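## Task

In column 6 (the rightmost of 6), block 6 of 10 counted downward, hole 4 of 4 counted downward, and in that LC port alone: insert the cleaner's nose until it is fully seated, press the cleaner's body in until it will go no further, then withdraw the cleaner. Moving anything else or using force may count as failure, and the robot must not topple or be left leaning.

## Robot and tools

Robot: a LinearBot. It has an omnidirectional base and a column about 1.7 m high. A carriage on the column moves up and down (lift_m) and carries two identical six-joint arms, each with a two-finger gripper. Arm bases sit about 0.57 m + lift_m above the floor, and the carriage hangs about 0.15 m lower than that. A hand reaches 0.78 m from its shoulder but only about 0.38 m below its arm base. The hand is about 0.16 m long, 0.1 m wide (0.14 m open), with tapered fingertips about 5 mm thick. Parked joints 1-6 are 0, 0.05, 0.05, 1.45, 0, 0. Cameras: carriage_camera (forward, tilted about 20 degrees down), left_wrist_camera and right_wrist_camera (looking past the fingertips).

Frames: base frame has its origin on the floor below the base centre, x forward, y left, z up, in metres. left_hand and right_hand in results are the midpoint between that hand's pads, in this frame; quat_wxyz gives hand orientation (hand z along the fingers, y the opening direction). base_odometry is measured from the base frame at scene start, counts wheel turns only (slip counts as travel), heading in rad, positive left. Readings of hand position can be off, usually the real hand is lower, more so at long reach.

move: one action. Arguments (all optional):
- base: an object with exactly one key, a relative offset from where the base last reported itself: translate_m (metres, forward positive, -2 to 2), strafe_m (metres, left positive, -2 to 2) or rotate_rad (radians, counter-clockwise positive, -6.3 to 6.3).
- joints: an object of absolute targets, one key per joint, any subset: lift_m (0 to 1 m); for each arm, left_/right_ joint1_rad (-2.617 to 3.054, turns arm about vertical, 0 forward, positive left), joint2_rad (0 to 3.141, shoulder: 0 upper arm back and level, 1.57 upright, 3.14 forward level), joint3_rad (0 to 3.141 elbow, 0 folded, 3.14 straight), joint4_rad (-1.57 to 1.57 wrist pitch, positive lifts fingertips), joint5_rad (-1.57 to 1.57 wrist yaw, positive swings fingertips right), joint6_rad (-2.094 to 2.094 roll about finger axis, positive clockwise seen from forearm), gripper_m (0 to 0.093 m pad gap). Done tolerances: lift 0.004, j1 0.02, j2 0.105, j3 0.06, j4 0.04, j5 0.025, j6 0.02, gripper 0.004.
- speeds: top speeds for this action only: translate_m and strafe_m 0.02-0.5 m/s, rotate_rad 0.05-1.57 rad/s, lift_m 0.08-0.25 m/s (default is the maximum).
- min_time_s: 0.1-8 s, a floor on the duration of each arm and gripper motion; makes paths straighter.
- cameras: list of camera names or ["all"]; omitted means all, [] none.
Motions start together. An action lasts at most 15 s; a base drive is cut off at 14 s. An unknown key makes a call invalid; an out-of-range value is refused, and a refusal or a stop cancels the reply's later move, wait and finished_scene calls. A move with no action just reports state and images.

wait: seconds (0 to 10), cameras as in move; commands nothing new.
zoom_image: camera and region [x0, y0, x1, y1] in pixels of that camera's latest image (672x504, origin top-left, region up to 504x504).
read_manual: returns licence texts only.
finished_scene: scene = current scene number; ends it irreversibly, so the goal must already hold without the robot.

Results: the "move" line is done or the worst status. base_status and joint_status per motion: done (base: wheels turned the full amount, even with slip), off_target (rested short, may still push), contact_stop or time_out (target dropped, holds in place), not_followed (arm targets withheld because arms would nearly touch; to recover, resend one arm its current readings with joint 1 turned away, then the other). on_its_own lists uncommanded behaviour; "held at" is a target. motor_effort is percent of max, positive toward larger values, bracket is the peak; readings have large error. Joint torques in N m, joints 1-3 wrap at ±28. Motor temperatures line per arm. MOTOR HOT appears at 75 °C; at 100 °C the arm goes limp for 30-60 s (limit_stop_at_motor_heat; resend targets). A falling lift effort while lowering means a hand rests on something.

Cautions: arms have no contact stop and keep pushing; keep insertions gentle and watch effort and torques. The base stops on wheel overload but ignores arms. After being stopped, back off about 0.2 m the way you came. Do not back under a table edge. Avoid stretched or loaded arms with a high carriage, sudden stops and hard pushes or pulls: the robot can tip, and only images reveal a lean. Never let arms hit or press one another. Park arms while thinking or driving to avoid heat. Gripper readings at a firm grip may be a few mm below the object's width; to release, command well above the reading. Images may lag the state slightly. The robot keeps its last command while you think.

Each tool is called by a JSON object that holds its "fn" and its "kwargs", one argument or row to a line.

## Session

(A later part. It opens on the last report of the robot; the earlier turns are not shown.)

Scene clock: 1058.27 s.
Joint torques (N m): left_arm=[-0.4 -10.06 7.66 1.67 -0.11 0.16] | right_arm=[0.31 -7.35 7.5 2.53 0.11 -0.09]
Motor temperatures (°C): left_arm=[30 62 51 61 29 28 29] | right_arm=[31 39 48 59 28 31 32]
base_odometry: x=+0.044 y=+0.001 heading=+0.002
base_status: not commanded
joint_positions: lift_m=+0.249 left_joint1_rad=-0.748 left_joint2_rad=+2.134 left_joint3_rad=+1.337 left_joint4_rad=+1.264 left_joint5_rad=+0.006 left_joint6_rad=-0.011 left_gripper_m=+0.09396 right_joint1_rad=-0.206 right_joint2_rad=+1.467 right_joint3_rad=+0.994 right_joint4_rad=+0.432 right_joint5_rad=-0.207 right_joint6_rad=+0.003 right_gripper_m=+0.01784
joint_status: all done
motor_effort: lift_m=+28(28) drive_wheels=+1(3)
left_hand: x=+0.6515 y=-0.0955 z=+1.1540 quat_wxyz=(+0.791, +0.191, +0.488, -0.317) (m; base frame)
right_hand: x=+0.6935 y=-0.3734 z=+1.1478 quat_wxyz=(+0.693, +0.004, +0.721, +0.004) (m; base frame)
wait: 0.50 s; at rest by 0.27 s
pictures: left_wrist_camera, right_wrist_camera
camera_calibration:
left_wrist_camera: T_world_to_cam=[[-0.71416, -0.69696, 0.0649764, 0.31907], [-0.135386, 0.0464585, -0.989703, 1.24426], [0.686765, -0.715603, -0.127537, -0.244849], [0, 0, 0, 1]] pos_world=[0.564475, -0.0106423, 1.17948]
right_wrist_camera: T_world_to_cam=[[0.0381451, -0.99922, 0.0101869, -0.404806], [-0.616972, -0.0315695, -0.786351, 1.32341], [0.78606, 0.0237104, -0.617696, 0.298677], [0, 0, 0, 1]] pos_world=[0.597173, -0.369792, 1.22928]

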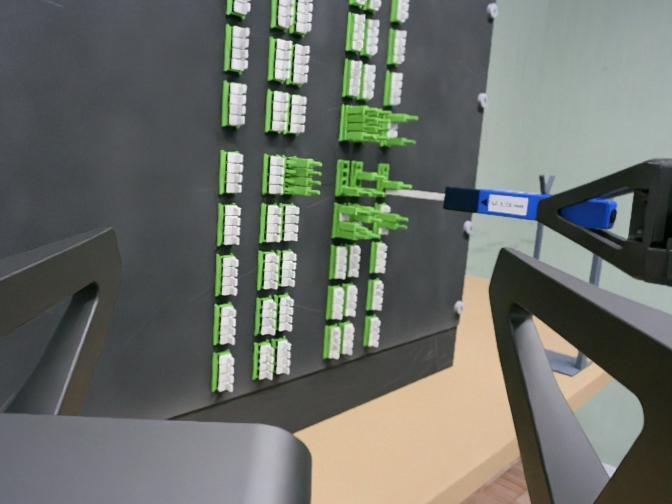

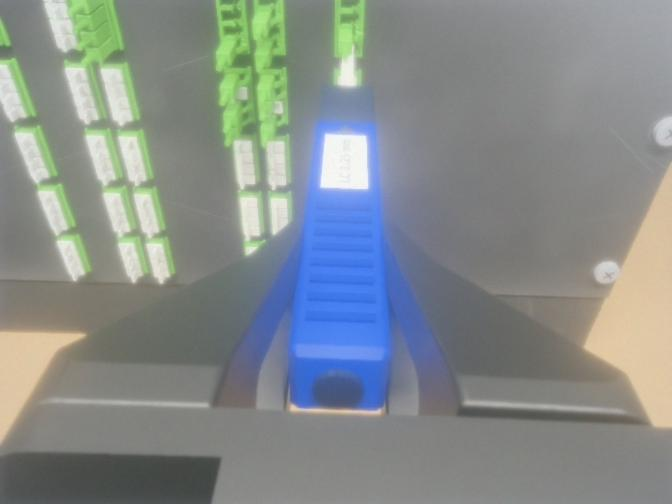

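{"fn": "move", "kwargs": {
  "joints": {"right_joint5_rad": -0.2205},
  "cameras": []
}}

{"fn": "move", "kwargs": {
  "joints": {"right_joint5_rad": -0.211},
  "cameras": []
}}

{"fn": "wait", "kwargs": {
  "seconds": 0.5,
  "cameras": ["right_wrist_camera"]
}}

{"fn": "zoom_image", "kwargs": {
  "camera": "right_wrist_camera",
  "region": [320, 0, 380, 60]
}}

Scene clock: 1078.77 s.
Joint torques (N m): left_arm=[-0.39 -10.07 7.66 1.67 -0.11 0.16] | right_arm=[0.24 -7.1 7.49 2.56 -0.1 -0.04]
Motor temperatures (°C): left_arm=[30 63 51 61 29 28 29] | right_arm=[31 39 48 59 28 31 32]
move: done
base_odometry: x=+0.044 y=+0.001 heading=+0.002
base_status: not commanded
joint_positions: lift_m=+0.249 left_joint1_rad=-0.748 left_joint2_rad=+2.134 left_joint3_rad=+1.337 left_joint4_rad=+1.264 left_joint5_rad=+0.006 left_joint6_rad=-0.011 left_gripper_m=+0.09396 right_joint1_rad=-0.206 right_joint2_rad=+1.467 right_joint3_rad=+0.994 right_joint4_rad=+0.432 right_joint5_rad=-0.212 right_joint6_rad=+0.003 right_gripper_m=+0.01784
joint_status: all done
motor_effort: lift_m=+28(28) drive_wheels=+2(3)
left_hand: x=+0.6515 y=-0.0955 z=+1.1540 quat_wxyz=(+0.791, +0.191, +0.488, -0.317) (m; base frame)
right_hand: x=+0.6935 y=-0.3725 z=+1.1478 quat_wxyz=(+0.693, +0.002, +0.721, +0.006) (m; base frame)
pictures: none
No camera images: "cameras" was empty.

Scene clock: 1079.07 s.
Joint torques (N m): left_arm=[-0.39 -10.06 7.66 1.67 -0.11 0.16] | right_arm=[0.29 -7.05 7.45 2.5 0.07 -0.08]
Motor temperatures (°C): left_arm=[30 63 51 61 29 28 29] | right_arm=[31 39 48 59 28 31 32]
move: done
base_odometry: x=+0.044 y=+0.001 heading=+0.002
base_status: not commanded
joint_positions: lift_m=+0.249 left_joint1_rad=-0.748 left_joint2_rad=+2.134 left_joint3_rad=+1.337 left_joint4_rad=+1.264 left_joint5_rad=+0.006 left_joint6_rad=-0.011 left_gripper_m=+0.09396 right_joint1_rad=-0.206 right_joint2_rad=+1.467 right_joint3_rad=+0.994 right_joint4_rad=+0.432 right_joint5_rad=-0.212 right_joint6_rad=+0.003 right_gripper_m=+0.01784
joint_status: all done
motor_effort: lift_m=+28(28) drive_wheels=+1(3)
left_hand: x=+0.6515 y=-0.0955 z=+1.1540 quat_wxyz=(+0.791, +0.191, +0.488, -0.317) (m; base frame)
right_hand: x=+0.6935 y=-0.3725 z=+1.1478 quat_wxyz=(+0.693, +0.002, +0.721, +0.006) (m; base frame)
pictures: none
No camera images: "cameras" was empty.

Scene clock: 1079.57 s.
Joint torques (N m): left_arm=[-0.39 -10.06 7.66 1.66 -0.11 0.16] | right_arm=[0.27 -7.16 7.2 2.49 0.1 -0.02]
Motor temperatures (°C): left_arm=[30 63 51 61 29 28 29] | right_arm=[31 39 48 59 28 31 32]
base_odometry: x=+0.044 y=+0.001 heading=+0.002
base_status: not commanded
joint_positions: lift_m=+0.249 left_joint1_rad=-0.748 left_joint2_rad=+2.134 left_joint3_rad=+1.337 left_joint4_rad=+1.264 left_joint5_rad=+0.006 left_joint6_rad=-0.011 left_gripper_m=+0.09396 right_joint1_rad=-0.206 right_joint2_rad=+1.467 right_joint3_rad=+0.994 right_joint4_rad=+0.432 right_joint5_rad=-0.212 right_joint6_rad=+0.003 right_gripper_m=+0.01784
joint_status: all done
motor_effort: lift_m=+28(28) drive_wheels=+2(3)
left_hand: x=+0.6515 y=-0.0955 z=+1.1540 quat_wxyz=(+0.791, +0.191, +0.488, -0.317) (m; base frame)
right_hand: x=+0.6935 y=-0.3725 z=+1.1478 quat_wxyz=(+0.693, +0.002, +0.721, +0.006) (m; base frame)
wait: 0.50 s; at rest by 0.27 s
pictures: right_wrist_camera
camera_calibration:
right_wrist_camera: T_world_to_cam=[[0.0431411, -0.999019, 0.0100016, -0.407197], [-0.616813, -0.0345086, -0.786353, 1.32223], [0.785927, 0.027755, -0.617697, 0.300262], [0, 0, 0, 1]] pos_world=[0.597152, -0.369503, 1.22928]

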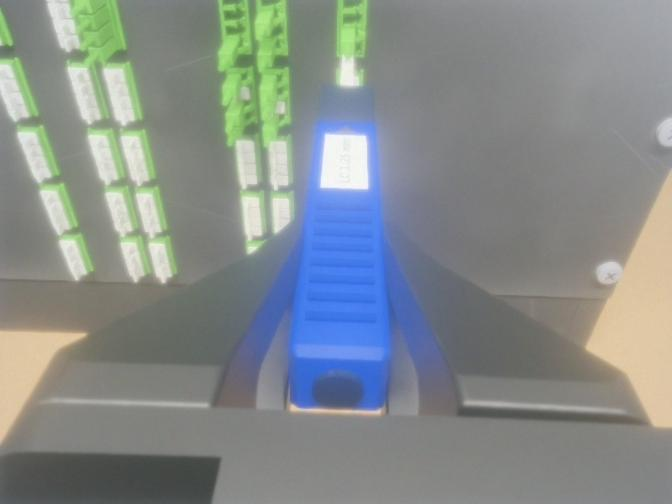

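Scaled by 8.400 from the camera's 672x504 image, which has a finer 960x720 frame.

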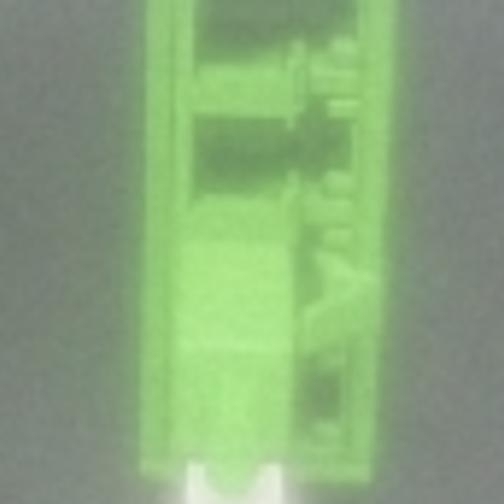

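{"fn": "move", "kwargs": {
  "base": {"translate_m": 0.002},
  "speeds": {"translate_m": 0.02},
  "cameras": []
}}

{"fn": "wait", "kwargs": {
  "seconds": 0.5,
  "cameras": ["right_wrist_camera", "left_wrist_camera"]
}}

{"fn": "zoom_image", "kwargs": {
  "camera": "right_wrist_camera",
  "region": [320, 0, 380, 60]
}}

{"fn": "zoom_image", "kwargs": {
  "camera": "left_wrist_camera",
  "region": [360, 160, 420, 210]
}}

Scene clock: 1093.07 s.
Joint torques (N m): left_arm=[-0.49 -10.06 7.68 1.62 -0.1 0.16] | right_arm=[0.13 -7.27 7.25 2.55 0.08 -0.05]
Motor temperatures (°C): left_arm=[30 63 51 61 29 28 29] | right_arm=[31 39 48 59 28 31 32]
move: done
base_odometry: x=+0.046 y=+0.001 heading=+0.002
base_status: done
joint_positions: lift_m=+0.249 left_joint1_rad=-0.748 left_joint2_rad=+2.134 left_joint3_rad=+1.337 left_joint4_rad=+1.264 left_joint5_rad=+0.005 left_joint6_rad=-0.011 left_gripper_m=+0.09396 right_joint1_rad=-0.206 right_joint2_rad=+1.467 right_joint3_rad=+0.994 right_joint4_rad=+0.432 right_joint5_rad=-0.213 right_joint6_rad=+0.003 right_gripper_m=+0.01784
joint_status: not commanded
motor_effort: lift_m=+28(28) drive_wheels=+0(8)
left_hand: x=+0.6517 y=-0.0952 z=+1.1540 quat_wxyz=(+0.791, +0.191, +0.488, -0.316) (m; base frame)
right_hand: x=+0.6935 y=-0.3723 z=+1.1478 quat_wxyz=(+0.693, +0.002, +0.721, +0.007) (m; base frame)
pictures: none
No camera images: "cameras" was empty.

Scene clock: 1093.57 s.
Joint torques (N m): left_arm=[-0.43 -10.02 7.64 1.67 -0.1 0.16] | right_arm=[0.28 -6.99 7.36 2.53 0.09 -0.04]
Motor temperatures (°C): left_arm=[30 63 51 61 29 28 29] | right_arm=[31 39 48 59 28 31 32]
base_odometry: x=+0.046 y=+0.001 heading=+0.002
base_status: done
joint_positions: lift_m=+0.249 left_joint1_rad=-0.748 left_joint2_rad=+2.134 left_joint3_rad=+1.337 left_joint4_rad=+1.264 left_joint5_rad=+0.005 left_joint6_rad=-0.011 left_gripper_m=+0.09396 right_joint1_rad=-0.206 right_joint2_rad=+1.467 right_joint3_rad=+0.994 right_joint4_rad=+0.432 right_joint5_rad=-0.213 right_joint6_rad=+0.003 right_gripper_m=+0.01784
joint_status: not commanded
motor_effort: lift_m=+28(28) drive_wheels=+3(8)
left_hand: x=+0.6518 y=-0.0951 z=+1.1540 quat_wxyz=(+0.791, +0.191, +0.488, -0.316) (m; base frame)
right_hand: x=+0.6935 y=-0.3723 z=+1.1478 quat_wxyz=(+0.693, +0.002, +0.721, +0.007) (m; base frame)
wait: 0.50 s; at rest by 0.27 s
pictures: left_wrist_camera, right_wrist_camera
camera_calibration:
left_wrist_camera: T_world_to_cam=[[-0.713129, -0.697961, 0.0655555, 0.318077], [-0.135864, 0.0458629, -0.989665, 1.24449], [0.687742, -0.714665, -0.127534, -0.245387], [0, 0, 0, 1]] pos_world=[0.564674, -0.0104402, 1.17948]
right_wrist_camera: T_world_to_cam=[[0.0442815, -0.998969, 0.00998172, -0.407738], [-0.616762, -0.0351967, -0.786363, 1.32196], [0.785903, 0.028665, -0.617684, 0.300598], [0, 0, 0, 1]] pos_world=[0.597147, -0.369406, 1.22928]

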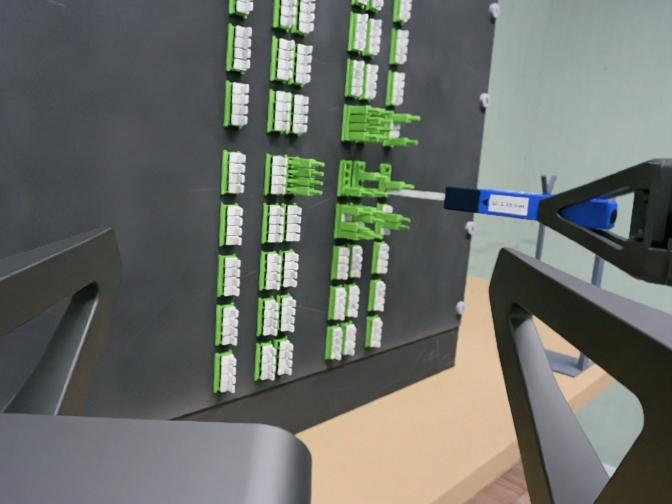

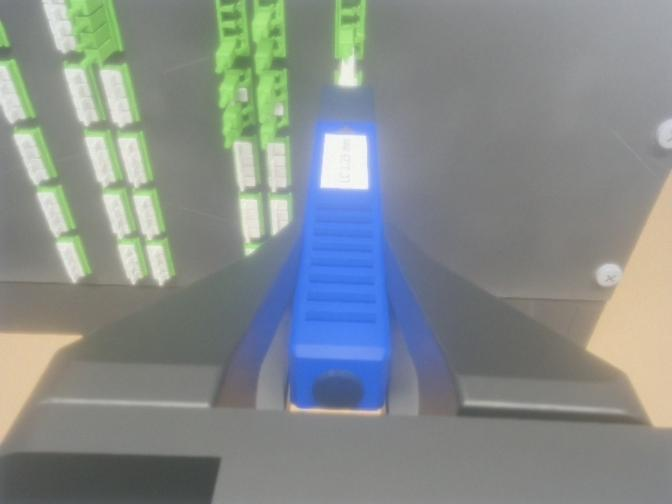

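Scaled by 8.400 from the camera's 672x504 image, which has a finer 960x720 frame.

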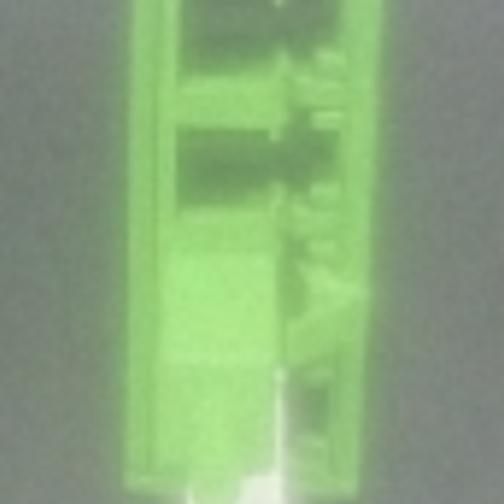

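Scaled by 8.400 from the camera's 672x504 image, which has a finer 960x720 frame.

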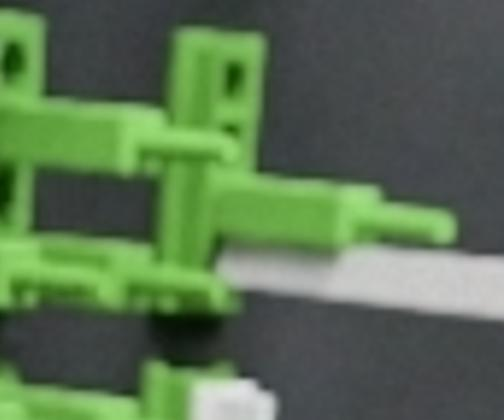

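{"fn": "move", "kwargs": {
  "joints": {"right_joint5_rad": -0.2255},
  "cameras": []
}}

{"fn": "move", "kwargs": {
  "joints": {"right_joint5_rad": -0.2155},
  "cameras": []
}}

{"fn": "wait", "kwargs": {
  "seconds": 0.4,
  "cameras": ["right_wrist_camera", "left_wrist_camera"]
}}

{"fn": "zoom_image", "kwargs": {
  "camera": "right_wrist_camera",
  "region": [320, 0, 380, 60]
}}

{"fn": "zoom_image", "kwargs": {
  "camera": "left_wrist_camera",
  "region": [360, 160, 420, 210]
}}

Scene clock: 1117.53 s.
Joint torques (N m): left_arm=[-0.4 -10.06 7.66 1.67 -0.1 0.16] | right_arm=[0.2 -7.15 7.54 2.56 -0.05 -0.1]
Motor temperatures (°C): left_arm=[30 63 51 61 29 28 29] | right_arm=[31 39 48 59 28 31 32]
move: done
base_odometry: x=+0.046 y=+0.001 heading=+0.002
base_status: not commanded
joint_positions: lift_m=+0.249 left_joint1_rad=-0.748 left_joint2_rad=+2.134 left_joint3_rad=+1.337 left_joint4_rad=+1.264 left_joint5_rad=+0.005 left_joint6_rad=-0.011 left_gripper_m=+0.09396 right_joint1_rad=-0.206 right_joint2_rad=+1.467 right_joint3_rad=+0.994 right_joint4_rad=+0.432 right_joint5_rad=-0.214 right_joint6_rad=+0.003 right_gripper_m=+0.01784
joint_status: all done
motor_effort: lift_m=+28(28) drive_wheels=+2(3)
left_hand: x=+0.6518 y=-0.0951 z=+1.1540 quat_wxyz=(+0.791, +0.191, +0.488, -0.316) (m; base frame)
right_hand: x=+0.6935 y=-0.3720 z=+1.1478 quat_wxyz=(+0.693, +0.001, +0.721, +0.007) (m; base frame)
pictures: none
No camera images: "cameras" was empty.

Scene clock: 1117.83 s.
Joint torques (N m): left_arm=[-0.42 -10.07 7.65 1.66 -0.1 0.16] | right_arm=[0.18 -6.97 7.36 2.53 0.06 -0.06]
Motor temperatures (°C): left_arm=[30 63 51 61 29 28 29] | right_arm=[31 39 48 59 28 31 32]
move: done
base_odometry: x=+0.046 y=+0.001 heading=+0.002
base_status: not commanded
joint_positions: lift_m=+0.249 left_joint1_rad=-0.748 left_joint2_rad=+2.134 left_joint3_rad=+1.337 left_joint4_rad=+1.264 left_joint5_rad=+0.005 left_joint6_rad=-0.011 left_gripper_m=+0.09396 right_joint1_rad=-0.206 right_joint2_rad=+1.467 right_joint3_rad=+0.994 right_joint4_rad=+0.432 right_joint5_rad=-0.214 right_joint6_rad=+0.003 right_gripper_m=+0.01784
joint_status: all done
motor_effort: lift_m=+28(28) drive_wheels=+3(4)
left_hand: x=+0.6518 y=-0.0951 z=+1.1540 quat_wxyz=(+0.791, +0.191, +0.488, -0.316) (m; base frame)
right_hand: x=+0.6935 y=-0.3720 z=+1.1478 quat_wxyz=(+0.693, +0.001, +0.721, +0.007) (m; base frame)
pictures: none
No camera images: "cameras" was empty.

Scene clock: 1118.23 s.
Joint torques (N m): left_arm=[-0.42 -10.06 7.66 1.67 -0.1 0.16] | right_arm=[0.03 -7.15 7.36 2.54 0.06 -0.08]
Motor temperatures (°C): left_arm=[30 63 51 61 29 28 29] | right_arm=[31 39 48 59 28 31 32]
base_odometry: x=+0.046 y=+0.001 heading=+0.002
base_status: not commanded
joint_positions: lift_m=+0.249 left_joint1_rad=-0.748 left_joint2_rad=+2.134 left_joint3_rad=+1.337 left_joint4_rad=+1.264 left_joint5_rad=+0.005 left_joint6_rad=-0.011 left_gripper_m=+0.09396 right_joint1_rad=-0.206 right_joint2_rad=+1.467 right_joint3_rad=+0.994 right_joint4_rad=+0.432 right_joint5_rad=-0.214 right_joint6_rad=+0.003 right_gripper_m=+0.01784
joint_status: all done
motor_effort: lift_m=+28(28) drive_wheels=+4(4)
left_hand: x=+0.6518 y=-0.0951 z=+1.1540 quat_wxyz=(+0.791, +0.191, +0.488, -0.316) (m; base frame)
right_hand: x=+0.6935 y=-0.3720 z=+1.1478 quat_wxyz=(+0.693, +0.001, +0.721, +0.007) (m; base frame)
wait: 0.40 s; at rest by 0.27 s
pictures: left_wrist_camera, right_wrist_camera
camera_calibration:
left_wrist_camera: T_world_to_cam=[[-0.713129, -0.697961, 0.0655555, 0.318077], [-0.135864, 0.0458629, -0.989665, 1.24449], [0.687742, -0.714665, -0.127534, -0.245387], [0, 0, 0, 1]] pos_world=[0.564674, -0.0104402, 1.17948]
right_wrist_camera: T_world_to_cam=[[0.0457797, -0.998902, 0.00992144, -0.408437], [-0.616742, -0.0360755, -0.786338, 1.32159], [0.785833, 0.0298794, -0.617717, 0.301131], [0, 0, 0, 1]] pos_world=[0.597141, -0.369309, 1.22928]

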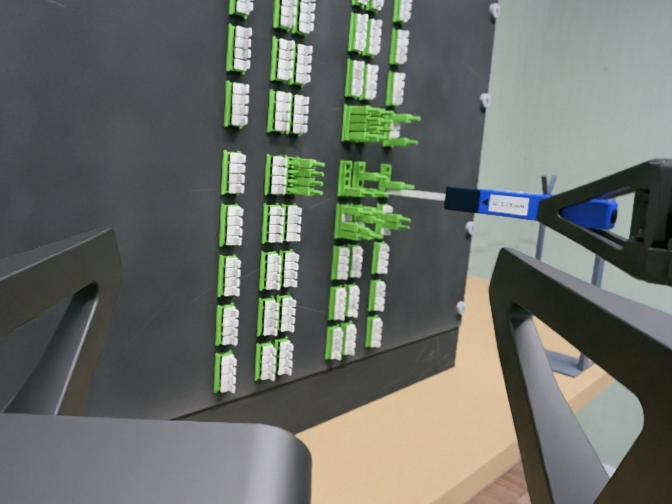

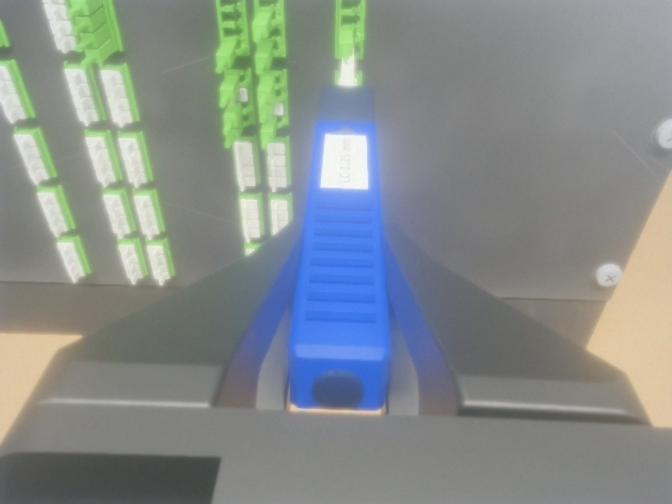

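Scaled by 8.400 from the camera's 672x504 image, which has a finer 960x720 frame.

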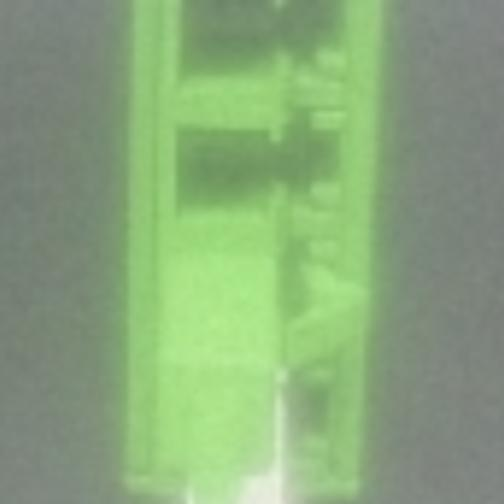

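Scaled by 8.400 from the camera's 672x504 image, which has a finer 960x720 frame.

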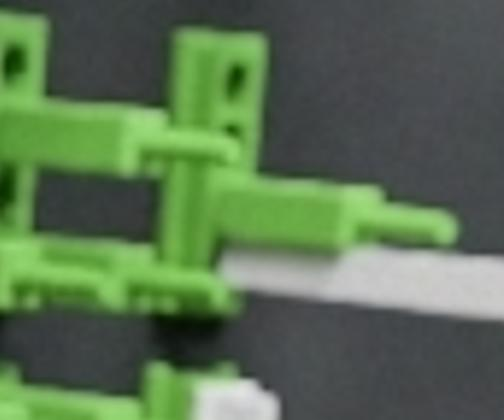

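{"fn": "zoom_image", "kwargs": {
  "camera": "right_wrist_camera",
  "region": [330, 30, 370, 70]
}}

{"fn": "zoom_image", "kwargs": {
  "camera": "left_wrist_camera",
  "region": [376, 176, 406, 206]
}}

Scaled by 12.600 from the camera's 672x504 image, which has a finer 960x720 frame.

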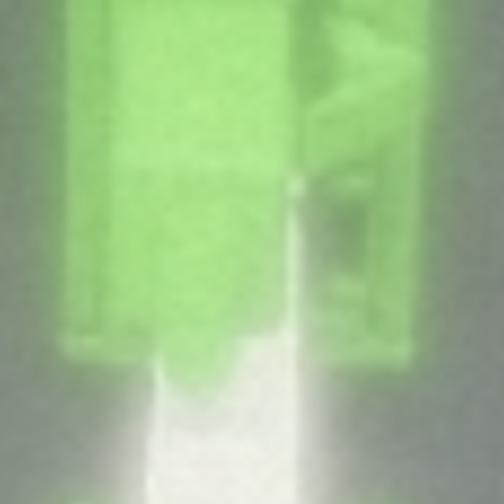

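Scaled by 16.800 from the camera's 672x504 image, which has a finer 960x720 frame.

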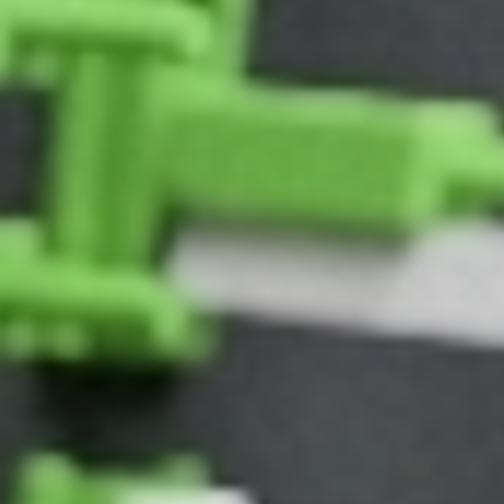

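{"fn": "move", "kwargs": {
  "joints": {"right_joint5_rad": -0.229},
  "cameras": []
}}

{"fn": "wait", "kwargs": {
  "seconds": 0.4,
  "cameras": ["right_wrist_camera", "left_wrist_camera"]
}}

{"fn": "zoom_image", "kwargs": {
  "camera": "right_wrist_camera",
  "region": [330, 30, 370, 70]
}}

{"fn": "zoom_image", "kwargs": {
  "camera": "right_wrist_camera",
  "region": [320, 0, 380, 60]
}}

Scene clock: 1184.80 s.
Joint torques (N m): left_arm=[-0.4 -10.07 7.68 1.67 -0.1 0.16] | right_arm=[0.1 -7.1 7.41 2.55 -0.05 -0.11]
Motor temperatures (°C): left_arm=[30 64 51 61 29 27 29] | right_arm=[31 39 48 59 28 31 32]
move: done
base_odometry: x=+0.046 y=+0.001 heading=+0.002
base_status: not commanded
joint_positions: lift_m=+0.249 left_joint1_rad=-0.748 left_joint2_rad=+2.134 left_joint3_rad=+1.337 left_joint4_rad=+1.264 left_joint5_rad=+0.005 left_joint6_rad=-0.011 left_gripper_m=+0.09396 right_joint1_rad=-0.206 right_joint2_rad=+1.467 right_joint3_rad=+0.994 right_joint4_rad=+0.432 right_joint5_rad=-0.215 right_joint6_rad=+0.003 right_gripper_m=+0.01784
joint_status: all done
motor_effort: lift_m=+28(28) drive_wheels=+3(5)
left_hand: x=+0.6518 y=-0.0951 z=+1.1540 quat_wxyz=(+0.791, +0.191, +0.488, -0.316) (m; base frame)
right_hand: x=+0.6935 y=-0.3720 z=+1.1478 quat_wxyz=(+0.693, +0.001, +0.721, +0.007) (m; base frame)
pictures: none
No camera images: "cameras" was empty.

Scene clock: 1185.20 s.
Joint torques (N m): left_arm=[-0.4 -10.07 7.68 1.66 -0.1 0.16] | right_arm=[0.13 -7.13 7.24 2.53 -0.07 -0.07]
Motor temperatures (°C): left_arm=[30 64 51 61 29 27 29] | right_arm=[31 39 48 59 28 31 32]
base_odometry: x=+0.046 y=+0.001 heading=+0.002
base_status: not commanded
joint_positions: lift_m=+0.249 left_joint1_rad=-0.748 left_joint2_rad=+2.134 left_joint3_rad=+1.337 left_joint4_rad=+1.264 left_joint5_rad=+0.005 left_joint6_rad=-0.011 left_gripper_m=+0.09396 right_joint1_rad=-0.206 right_joint2_rad=+1.467 right_joint3_rad=+0.994 right_joint4_rad=+0.432 right_joint5_rad=-0.215 right_joint6_rad=+0.003 right_gripper_m=+0.01784
joint_status: all done
motor_effort: lift_m=+28(28) drive_wheels=+3(5)
left_hand: x=+0.6518 y=-0.0951 z=+1.1540 quat_wxyz=(+0.791, +0.191, +0.488, -0.316) (m; base frame)
right_hand: x=+0.6935 y=-0.3720 z=+1.1478 quat_wxyz=(+0.693, +0.001, +0.721, +0.007) (m; base frame)
wait: 0.40 s; at rest by 0.27 s
pictures: left_wrist_camera, right_wrist_camera
camera_calibration:
left_wrist_camera: T_world_to_cam=[[-0.713129, -0.697961, 0.0655555, 0.318077], [-0.135864, 0.0458629, -0.989665, 1.24449], [0.687742, -0.714665, -0.127534, -0.245387], [0, 0, 0, 1]] pos_world=[0.564674, -0.0104402, 1.17948]
right_wrist_camera: T_world_to_cam=[[0.0461399, -0.998886, 0.0098924, -0.408511], [-0.616664, -0.0362725, -0.78639, 1.32154], [0.785873, 0.0301836, -0.617651, 0.301137], [0, 0, 0, 1]] pos_world=[0.597139, -0.36921, 1.22928]

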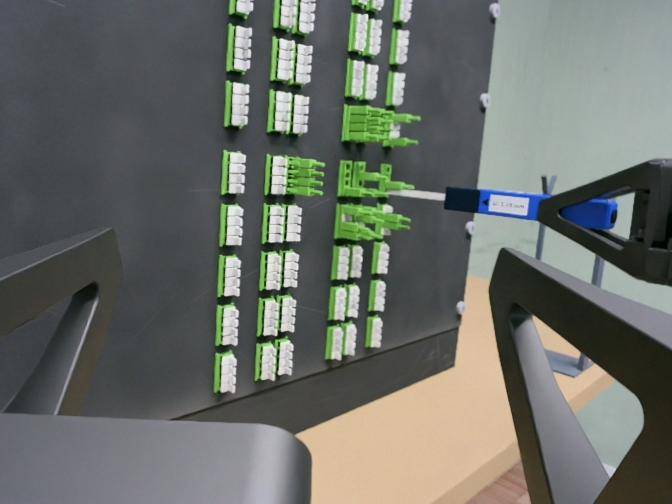

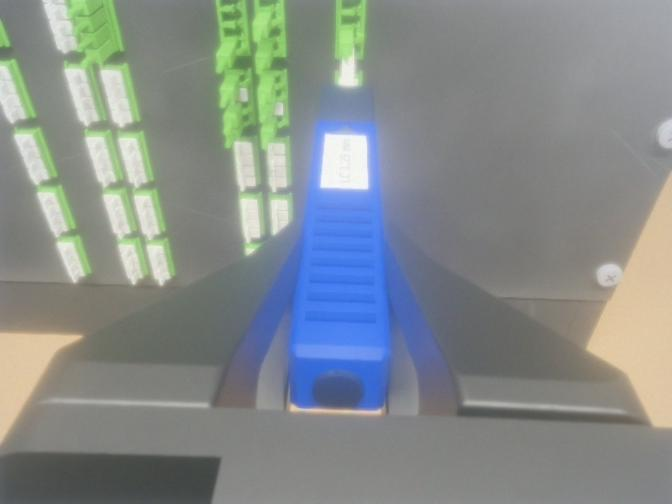

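Scaled by 12.600 from the camera's 672x504 image, which has a finer 960x720 frame.

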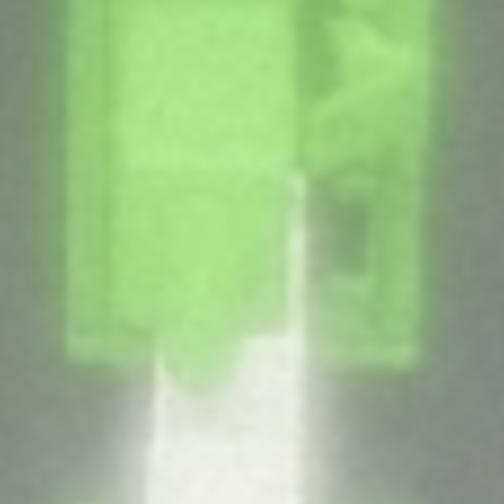

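Scaled by 8.400 from the camera's 672x504 image, which has a finer 960x720 frame.

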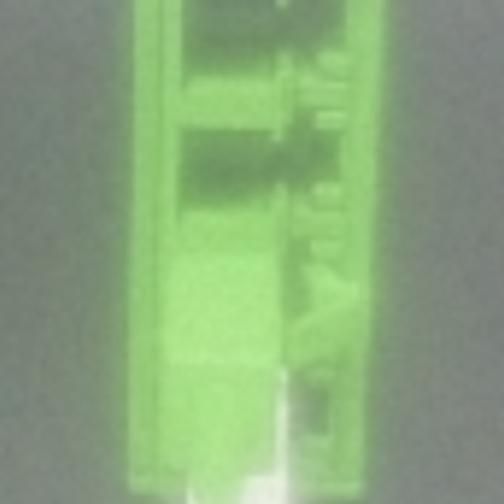

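{"fn": "move", "kwargs": {
  "joints": {"right_joint5_rad": -0.235},
  "cameras": []
}}

{"fn": "wait", "kwargs": {
  "seconds": 0.4,
  "cameras": ["right_wrist_camera", "left_wrist_camera"]
}}

{"fn": "zoom_image", "kwargs": {
  "camera": "right_wrist_camera",
  "region": [330, 30, 370, 70]
}}

{"fn": "zoom_image", "kwargs": {
  "camera": "left_wrist_camera",
  "region": [360, 160, 420, 210]
}}

Scene clock: 1201.10 s.
Joint torques (N m): left_arm=[-0.42 -10.07 7.66 1.66 -0.1 0.16] | right_arm=[0.1 -7.08 7.19 2.51 -0.12 -0.04]
Motor temperatures (°C): left_arm=[30 64 51 61 29 27 29] | right_arm=[31 39 48 59 28 31 32]
move: done
base_odometry: x=+0.046 y=+0.001 heading=+0.002
base_status: not commanded
joint_positions: lift_m=+0.249 left_joint1_rad=-0.748 left_joint2_rad=+2.134 left_joint3_rad=+1.337 left_joint4_rad=+1.264 left_joint5_rad=+0.005 left_joint6_rad=-0.011 left_gripper_m=+0.09396 right_joint1_rad=-0.206 right_joint2_rad=+1.467 right_joint3_rad=+0.994 right_joint4_rad=+0.432 right_joint5_rad=-0.216 right_joint6_rad=+0.003 right_gripper_m=+0.01784
joint_status: all done
motor_effort: lift_m=+28(28) drive_wheels=+1(3)
left_hand: x=+0.6518 y=-0.0951 z=+1.1540 quat_wxyz=(+0.791, +0.191, +0.488, -0.316) (m; base frame)
right_hand: x=+0.6935 y=-0.3718 z=+1.1478 quat_wxyz=(+0.693, +0.001, +0.721, +0.008) (m; base frame)
pictures: none
No camera images: "cameras" was empty.

Scene clock: 1201.50 s.
Joint torques (N m): left_arm=[-0.4 -10.07 7.66 1.67 -0.1 0.16] | right_arm=[0.27 -7.06 7.42 2.57 -0.18 -0.02]
Motor temperatures (°C): left_arm=[30 64 51 61 29 27 29] | right_arm=[31 39 48 59 28 31 32]
base_odometry: x=+0.046 y=+0.001 heading=+0.002
base_status: not commanded
joint_positions: lift_m=+0.249 left_joint1_rad=-0.748 left_joint2_rad=+2.134 left_joint3_rad=+1.337 left_joint4_rad=+1.264 left_joint5_rad=+0.005 left_joint6_rad=-0.011 left_gripper_m=+0.09396 right_joint1_rad=-0.206 right_joint2_rad=+1.467 right_joint3_rad=+0.994 right_joint4_rad=+0.432 right_joint5_rad=-0.216 right_joint6_rad=+0.003 right_gripper_m=+0.01784
joint_status: all done
motor_effort: lift_m=+28(28) drive_wheels=+2(3)
left_hand: x=+0.6518 y=-0.0951 z=+1.1540 quat_wxyz=(+0.791, +0.191, +0.488, -0.316) (m; base frame)
right_hand: x=+0.6935 y=-0.3718 z=+1.1478 quat_wxyz=(+0.693, +0.001, +0.721, +0.008) (m; base frame)
wait: 0.40 s; at rest by 0.27 s
pictures: left_wrist_camera, right_wrist_camera
camera_calibration:
left_wrist_camera: T_world_to_cam=[[-0.713129, -0.697961, 0.0655555, 0.318077], [-0.135864, 0.0458629, -0.989665, 1.24449], [0.687742, -0.714665, -0.127534, -0.245387], [0, 0, 0, 1]] pos_world=[0.564674, -0.0104402, 1.17948]
right_wrist_camera: T_world_to_cam=[[0.0472777, -0.998833, 0.00986956, -0.409045], [-0.61661, -0.0369564, -0.786401, 1.32127], [0.785848, 0.0310935, -0.617638, 0.301472], [0, 0, 0, 1]] pos_world=[0.597134, -0.369112, 1.22928]

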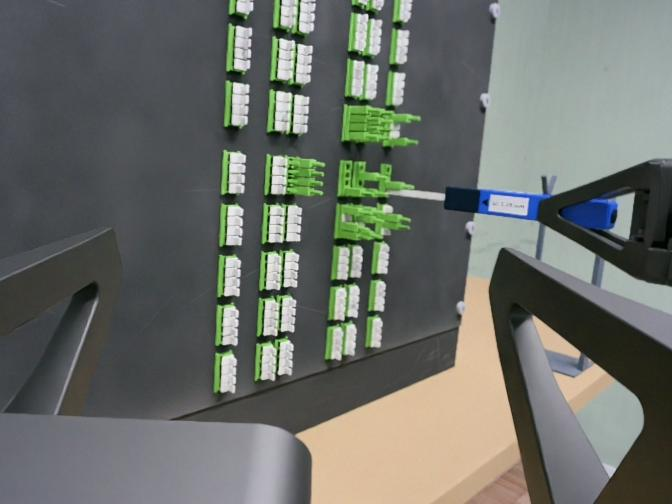

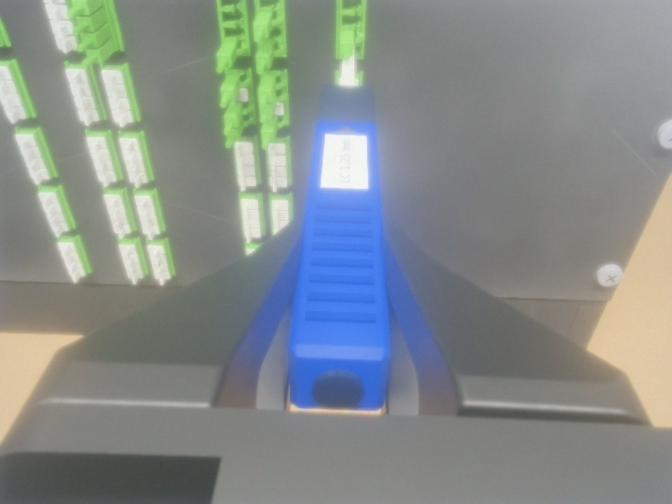

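Scaled by 12.600 from the camera's 672x504 image, which has a finer 960x720 frame.

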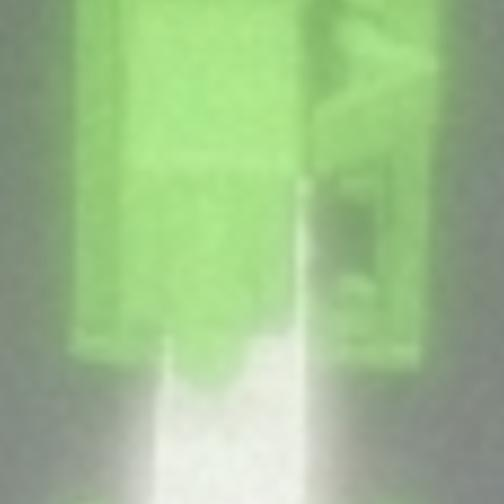

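Scaled by 8.400 from the camera's 672x504 image, which has a finer 960x720 frame.

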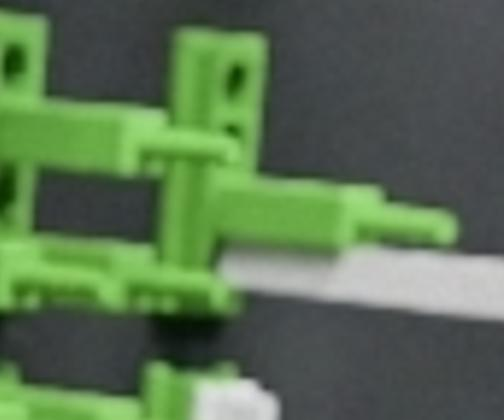

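{"fn": "zoom_image", "kwargs": {
  "camera": "right_wrist_camera",
  "region": [335, 6, 365, 36]
}}

{"fn": "zoom_image", "kwargs": {
  "camera": "right_wrist_camera",
  "region": [335, 34, 365, 64]
}}

Scaled by 16.800 from the camera's 672x504 image, which has a finer 960x720 frame.

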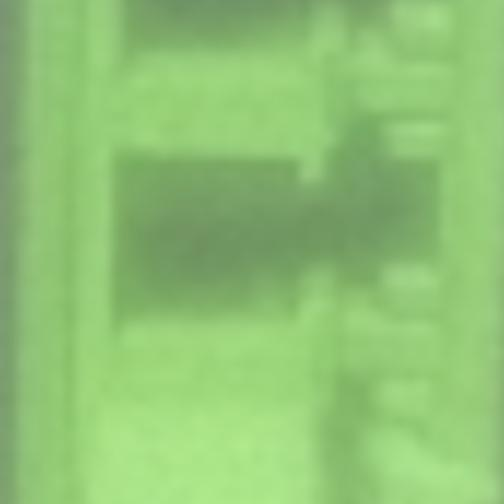

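Scaled by 16.800 from the camera's 672x504 image, which has a finer 960x720 frame.

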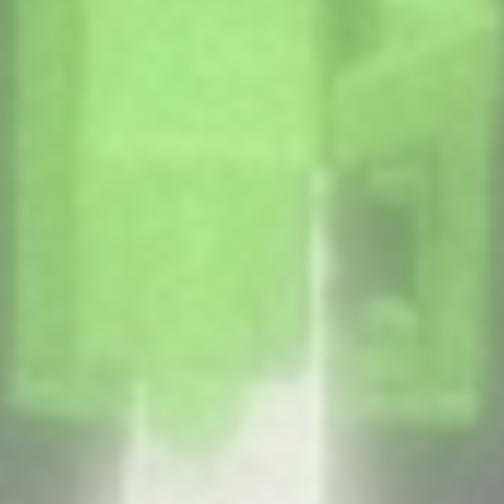

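{"fn": "zoom_image", "kwargs": {
  "camera": "left_wrist_camera",
  "region": [380, 150, 480, 250]
}}

{"fn": "zoom_image", "kwargs": {
  "camera": "right_wrist_camera",
  "region": [310, 30, 390, 110]
}}

Scaled by 5.040 from the camera's 672x504 image, which has a finer 960x720 frame.

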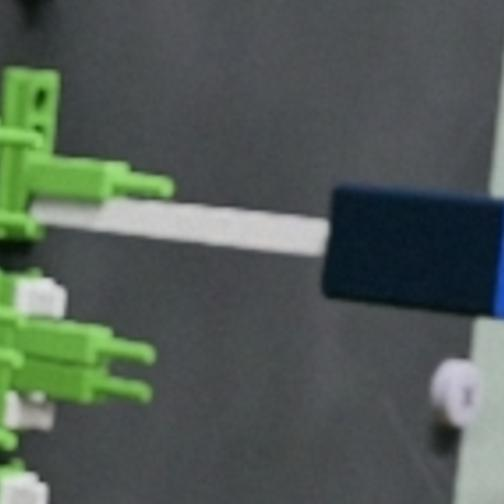

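Scaled by 6.300 from the camera's 672x504 image, which has a finer 960x720 frame.

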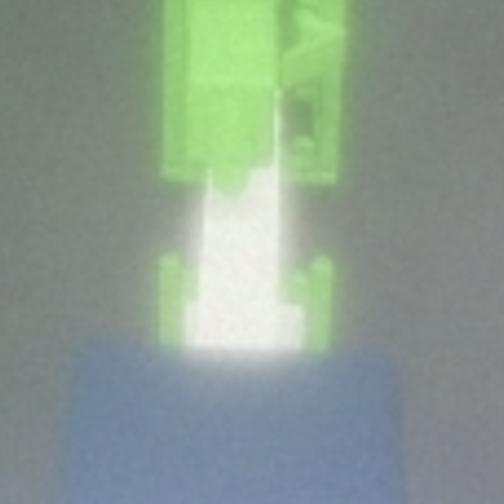

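{"fn": "move", "kwargs": {
  "base": {"translate_m": -0.007},
  "speeds": {"translate_m": 0.02},
  "cameras": []
}}

{"fn": "move", "kwargs": {
  "base": {"translate_m": 0.004},
  "speeds": {"translate_m": 0.02},
  "cameras": []
}}

{"fn": "wait", "kwargs": {
  "seconds": 0.4,
  "cameras": ["right_wrist_camera", "left_wrist_camera"]
}}

{"fn": "zoom_image", "kwargs": {
  "camera": "right_wrist_camera",
  "region": [335, 34, 365, 64]
}}

{"fn": "zoom_image", "kwargs": {
  "camera": "right_wrist_camera",
  "region": [335, 6, 365, 36]
}}

{"fn": "zoom_image", "kwargs": {
  "camera": "left_wrist_camera",
  "region": [360, 160, 420, 210]
}}

Scene clock: 1341.97 s.
Joint torques (N m): left_arm=[-0.2 -10.17 7.61 1.69 -0.1 0.16] | right_arm=[0.13 -7.05 7.49 2.54 -0.02 -0.08]
Motor temperatures (°C): left_arm=[30 66 51 61 29 27 29] | right_arm=[31 39 48 59 29 31 32]
move: done
base_odometry: x=+0.039 y=+0.001 heading=+0.002
base_status: done
joint_positions: lift_m=+0.249 left_joint1_rad=-0.749 left_joint2_rad=+2.134 left_joint3_rad=+1.337 left_joint4_rad=+1.264 left_joint5_rad=+0.005 left_joint6_rad=-0.011 left_gripper_m=+0.09396 right_joint1_rad=-0.206 right_joint2_rad=+1.467 right_joint3_rad=+0.994 right_joint4_rad=+0.432 right_joint5_rad=-0.227 right_joint6_rad=+0.003 right_gripper_m=+0.01784
joint_status: not commanded
motor_effort: lift_m=+28(28) drive_wheels=+2(8)
left_hand: x=+0.6515 y=-0.0955 z=+1.1539 quat_wxyz=(+0.791, +0.191, +0.488, -0.317) (m; base frame)
right_hand: x=+0.6935 y=-0.3698 z=+1.1478 quat_wxyz=(+0.693, -0.003, +0.721, +0.012) (m; base frame)
pictures: none
No camera images: "cameras" was empty.

Scene clock: 1342.53 s.
Joint torques (N m): left_arm=[-0.36 -10 7.68 1.69 -0.09 0.16] | right_arm=[0.16 -7.24 7.45 2.54 0.03 -0.08]
Motor temperatures (°C): left_arm=[30 66 51 61 29 27 29] | right_arm=[31 39 48 59 29 31 32]
move: done
base_odometry: x=+0.043 y=+0.001 heading=+0.002
base_status: done
joint_positions: lift_m=+0.249 left_joint1_rad=-0.749 left_joint2_rad=+2.134 left_joint3_rad=+1.337 left_joint4_rad=+1.264 left_joint5_rad=+0.004 left_joint6_rad=-0.011 left_gripper_m=+0.09396 right_joint1_rad=-0.206 right_joint2_rad=+1.467 right_joint3_rad=+0.994 right_joint4_rad=+0.432 right_joint5_rad=-0.229 right_joint6_rad=+0.003 right_gripper_m=+0.01784
joint_status: not commanded
motor_effort: lift_m=+28(28) drive_wheels=-1(9)
left_hand: x=+0.6515 y=-0.0955 z=+1.1539 quat_wxyz=(+0.791, +0.191, +0.488, -0.317) (m; base frame)
right_hand: x=+0.6934 y=-0.3696 z=+1.1478 quat_wxyz=(+0.693, -0.004, +0.721, +0.012) (m; base frame)
pictures: none
No camera images: "cameras" was empty.

Scene clock: 1342.93 s.
Joint torques (N m): left_arm=[-0.35 -10 7.68 1.7 -0.09 0.16] | right_arm=[0.17 -7.3 7.47 2.53 0 -0.09]
Motor temperatures (°C): left_arm=[30 66 51 61 29 27 29] | right_arm=[31 39 48 59 29 31 32]
base_odometry: x=+0.043 y=+0.001 heading=+0.002
base_status: done
joint_positions: lift_m=+0.249 left_joint1_rad=-0.749 left_joint2_rad=+2.134 left_joint3_rad=+1.337 left_joint4_rad=+1.264 left_joint5_rad=+0.004 left_joint6_rad=-0.011 left_gripper_m=+0.09396 right_joint1_rad=-0.206 right_joint2_rad=+1.467 right_joint3_rad=+0.994 right_joint4_rad=+0.432 right_joint5_rad=-0.229 right_joint6_rad=+0.003 right_gripper_m=+0.01784
joint_status: not commanded
motor_effort: lift_m=+28(28) drive_wheels=-2(9)
left_hand: x=+0.6515 y=-0.0955 z=+1.1539 quat_wxyz=(+0.791, +0.191, +0.488, -0.317) (m; base frame)
right_hand: x=+0.6934 y=-0.3695 z=+1.1478 quat_wxyz=(+0.693, -0.004, +0.721, +0.012) (m; base frame)
wait: 0.40 s; at rest by 0.27 s
pictures: left_wrist_camera, right_wrist_camera
camera_calibration:
left_wrist_camera: T_world_to_cam=[[-0.713443, -0.697626, 0.0657019, 0.317809], [-0.136158, 0.046044, -0.989617, 1.24449], [0.687358, -0.714981, -0.127837, -0.244835], [0, 0, 0, 1]] pos_world=[0.564475, -0.0106409, 1.17938]
right_wrist_camera: T_world_to_cam=[[0.0606202, -0.998117, 0.00936181, -0.415147], [-0.615967, -0.0447875, -0.786498, 1.31806], [0.785436, 0.0419111, -0.617522, 0.305652], [0, 0, 0, 1]] pos_world=[0.596978, -0.368143, 1.22929]

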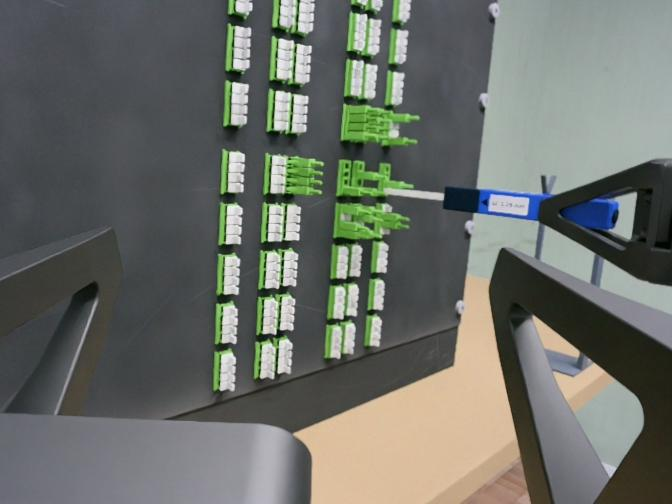

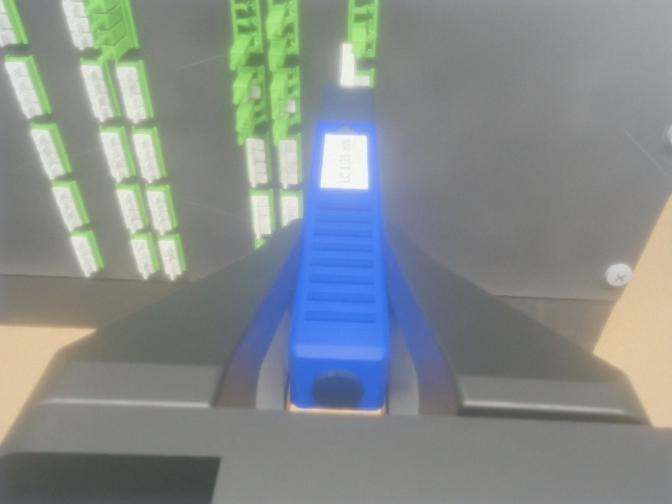

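Scaled by 16.800 from the camera's 672x504 image, which has a finer 960x720 frame.

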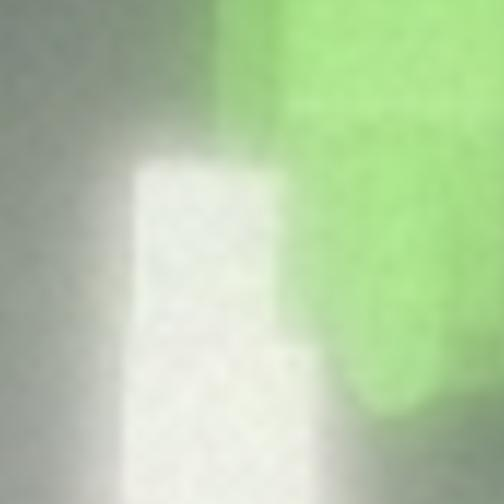

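Scaled by 16.800 from the camera's 672x504 image, which has a finer 960x720 frame.

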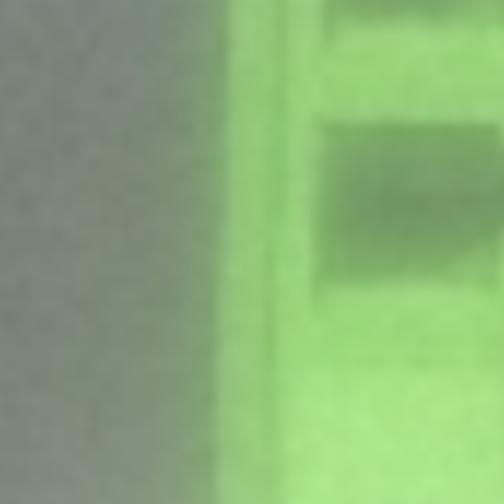

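Scaled by 8.400 from the camera's 672x504 image, which has a finer 960x720 frame.

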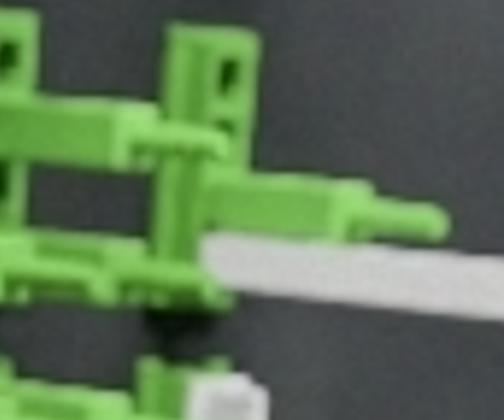

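{"fn": "zoom_image", "kwargs": {
  "camera": "left_wrist_camera",
  "region": [374, 160, 404, 190]
}}

{"fn": "zoom_image", "kwargs": {
  "camera": "left_wrist_camera",
  "region": [374, 180, 404, 210]
}}

{"fn": "zoom_image", "kwargs": {
  "camera": "right_wrist_camera",
  "region": [335, 0, 395, 60]
}}

Scaled by 16.800 from the camera's 672x504 image, which has a finer 960x720 frame.

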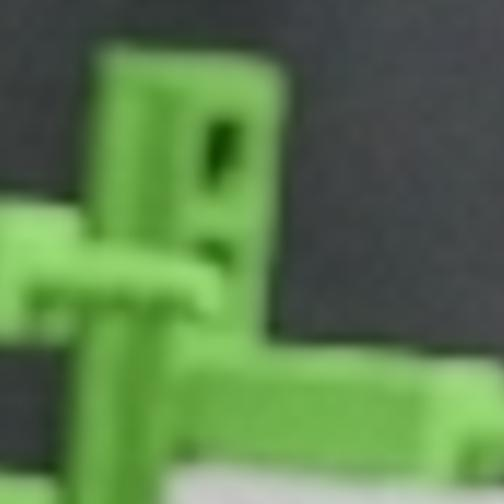

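Scaled by 16.800 from the camera's 672x504 image, which has a finer 960x720 frame.

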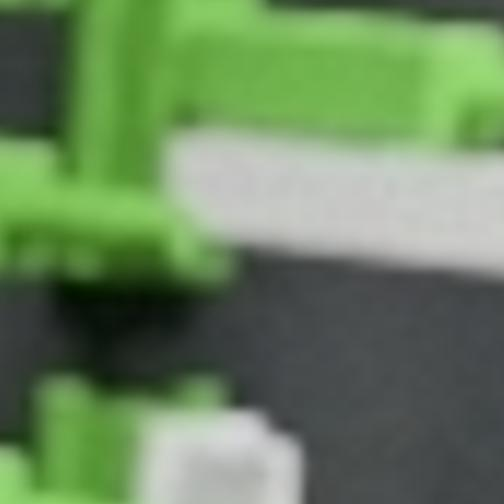

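Scaled by 8.400 from the camera's 672x504 image, which has a finer 960x720 frame.

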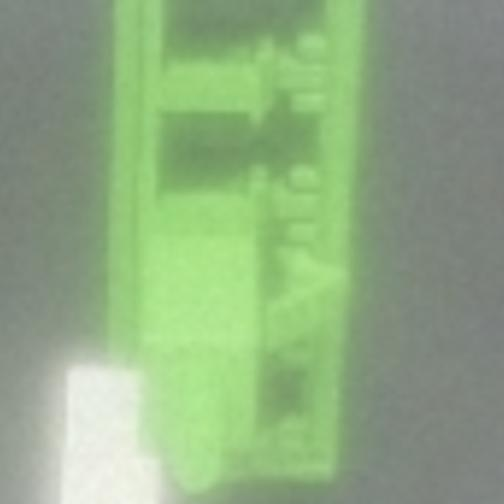

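{"fn": "zoom_image", "kwargs": {
  "camera": "left_wrist_camera",
  "region": [355, 235, 395, 275]
}}

{"fn": "zoom_image", "kwargs": {
  "camera": "left_wrist_camera",
  "region": [375, 60, 415, 100]
}}

Scaled by 12.600 from the camera's 672x504 image, which has a finer 960x720 frame.

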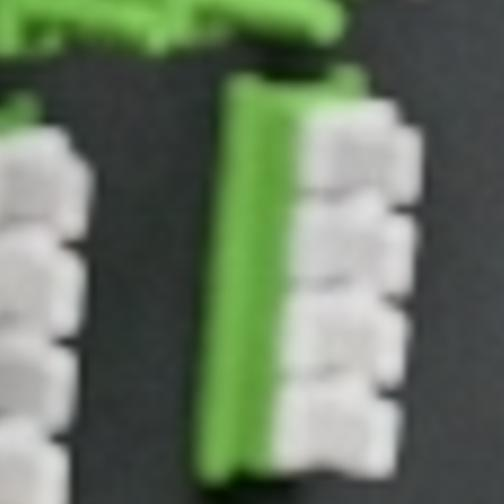

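Scaled by 12.600 from the camera's 672x504 image, which has a finer 960x720 frame.

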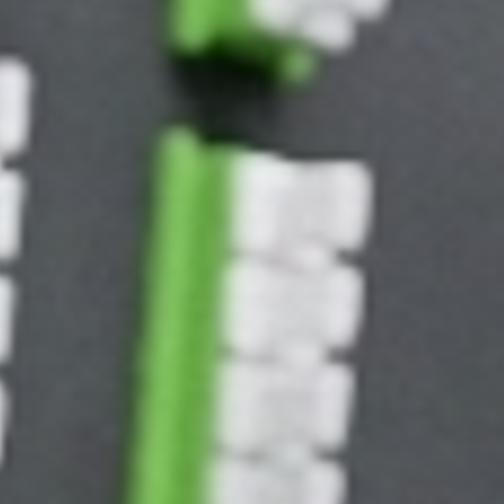

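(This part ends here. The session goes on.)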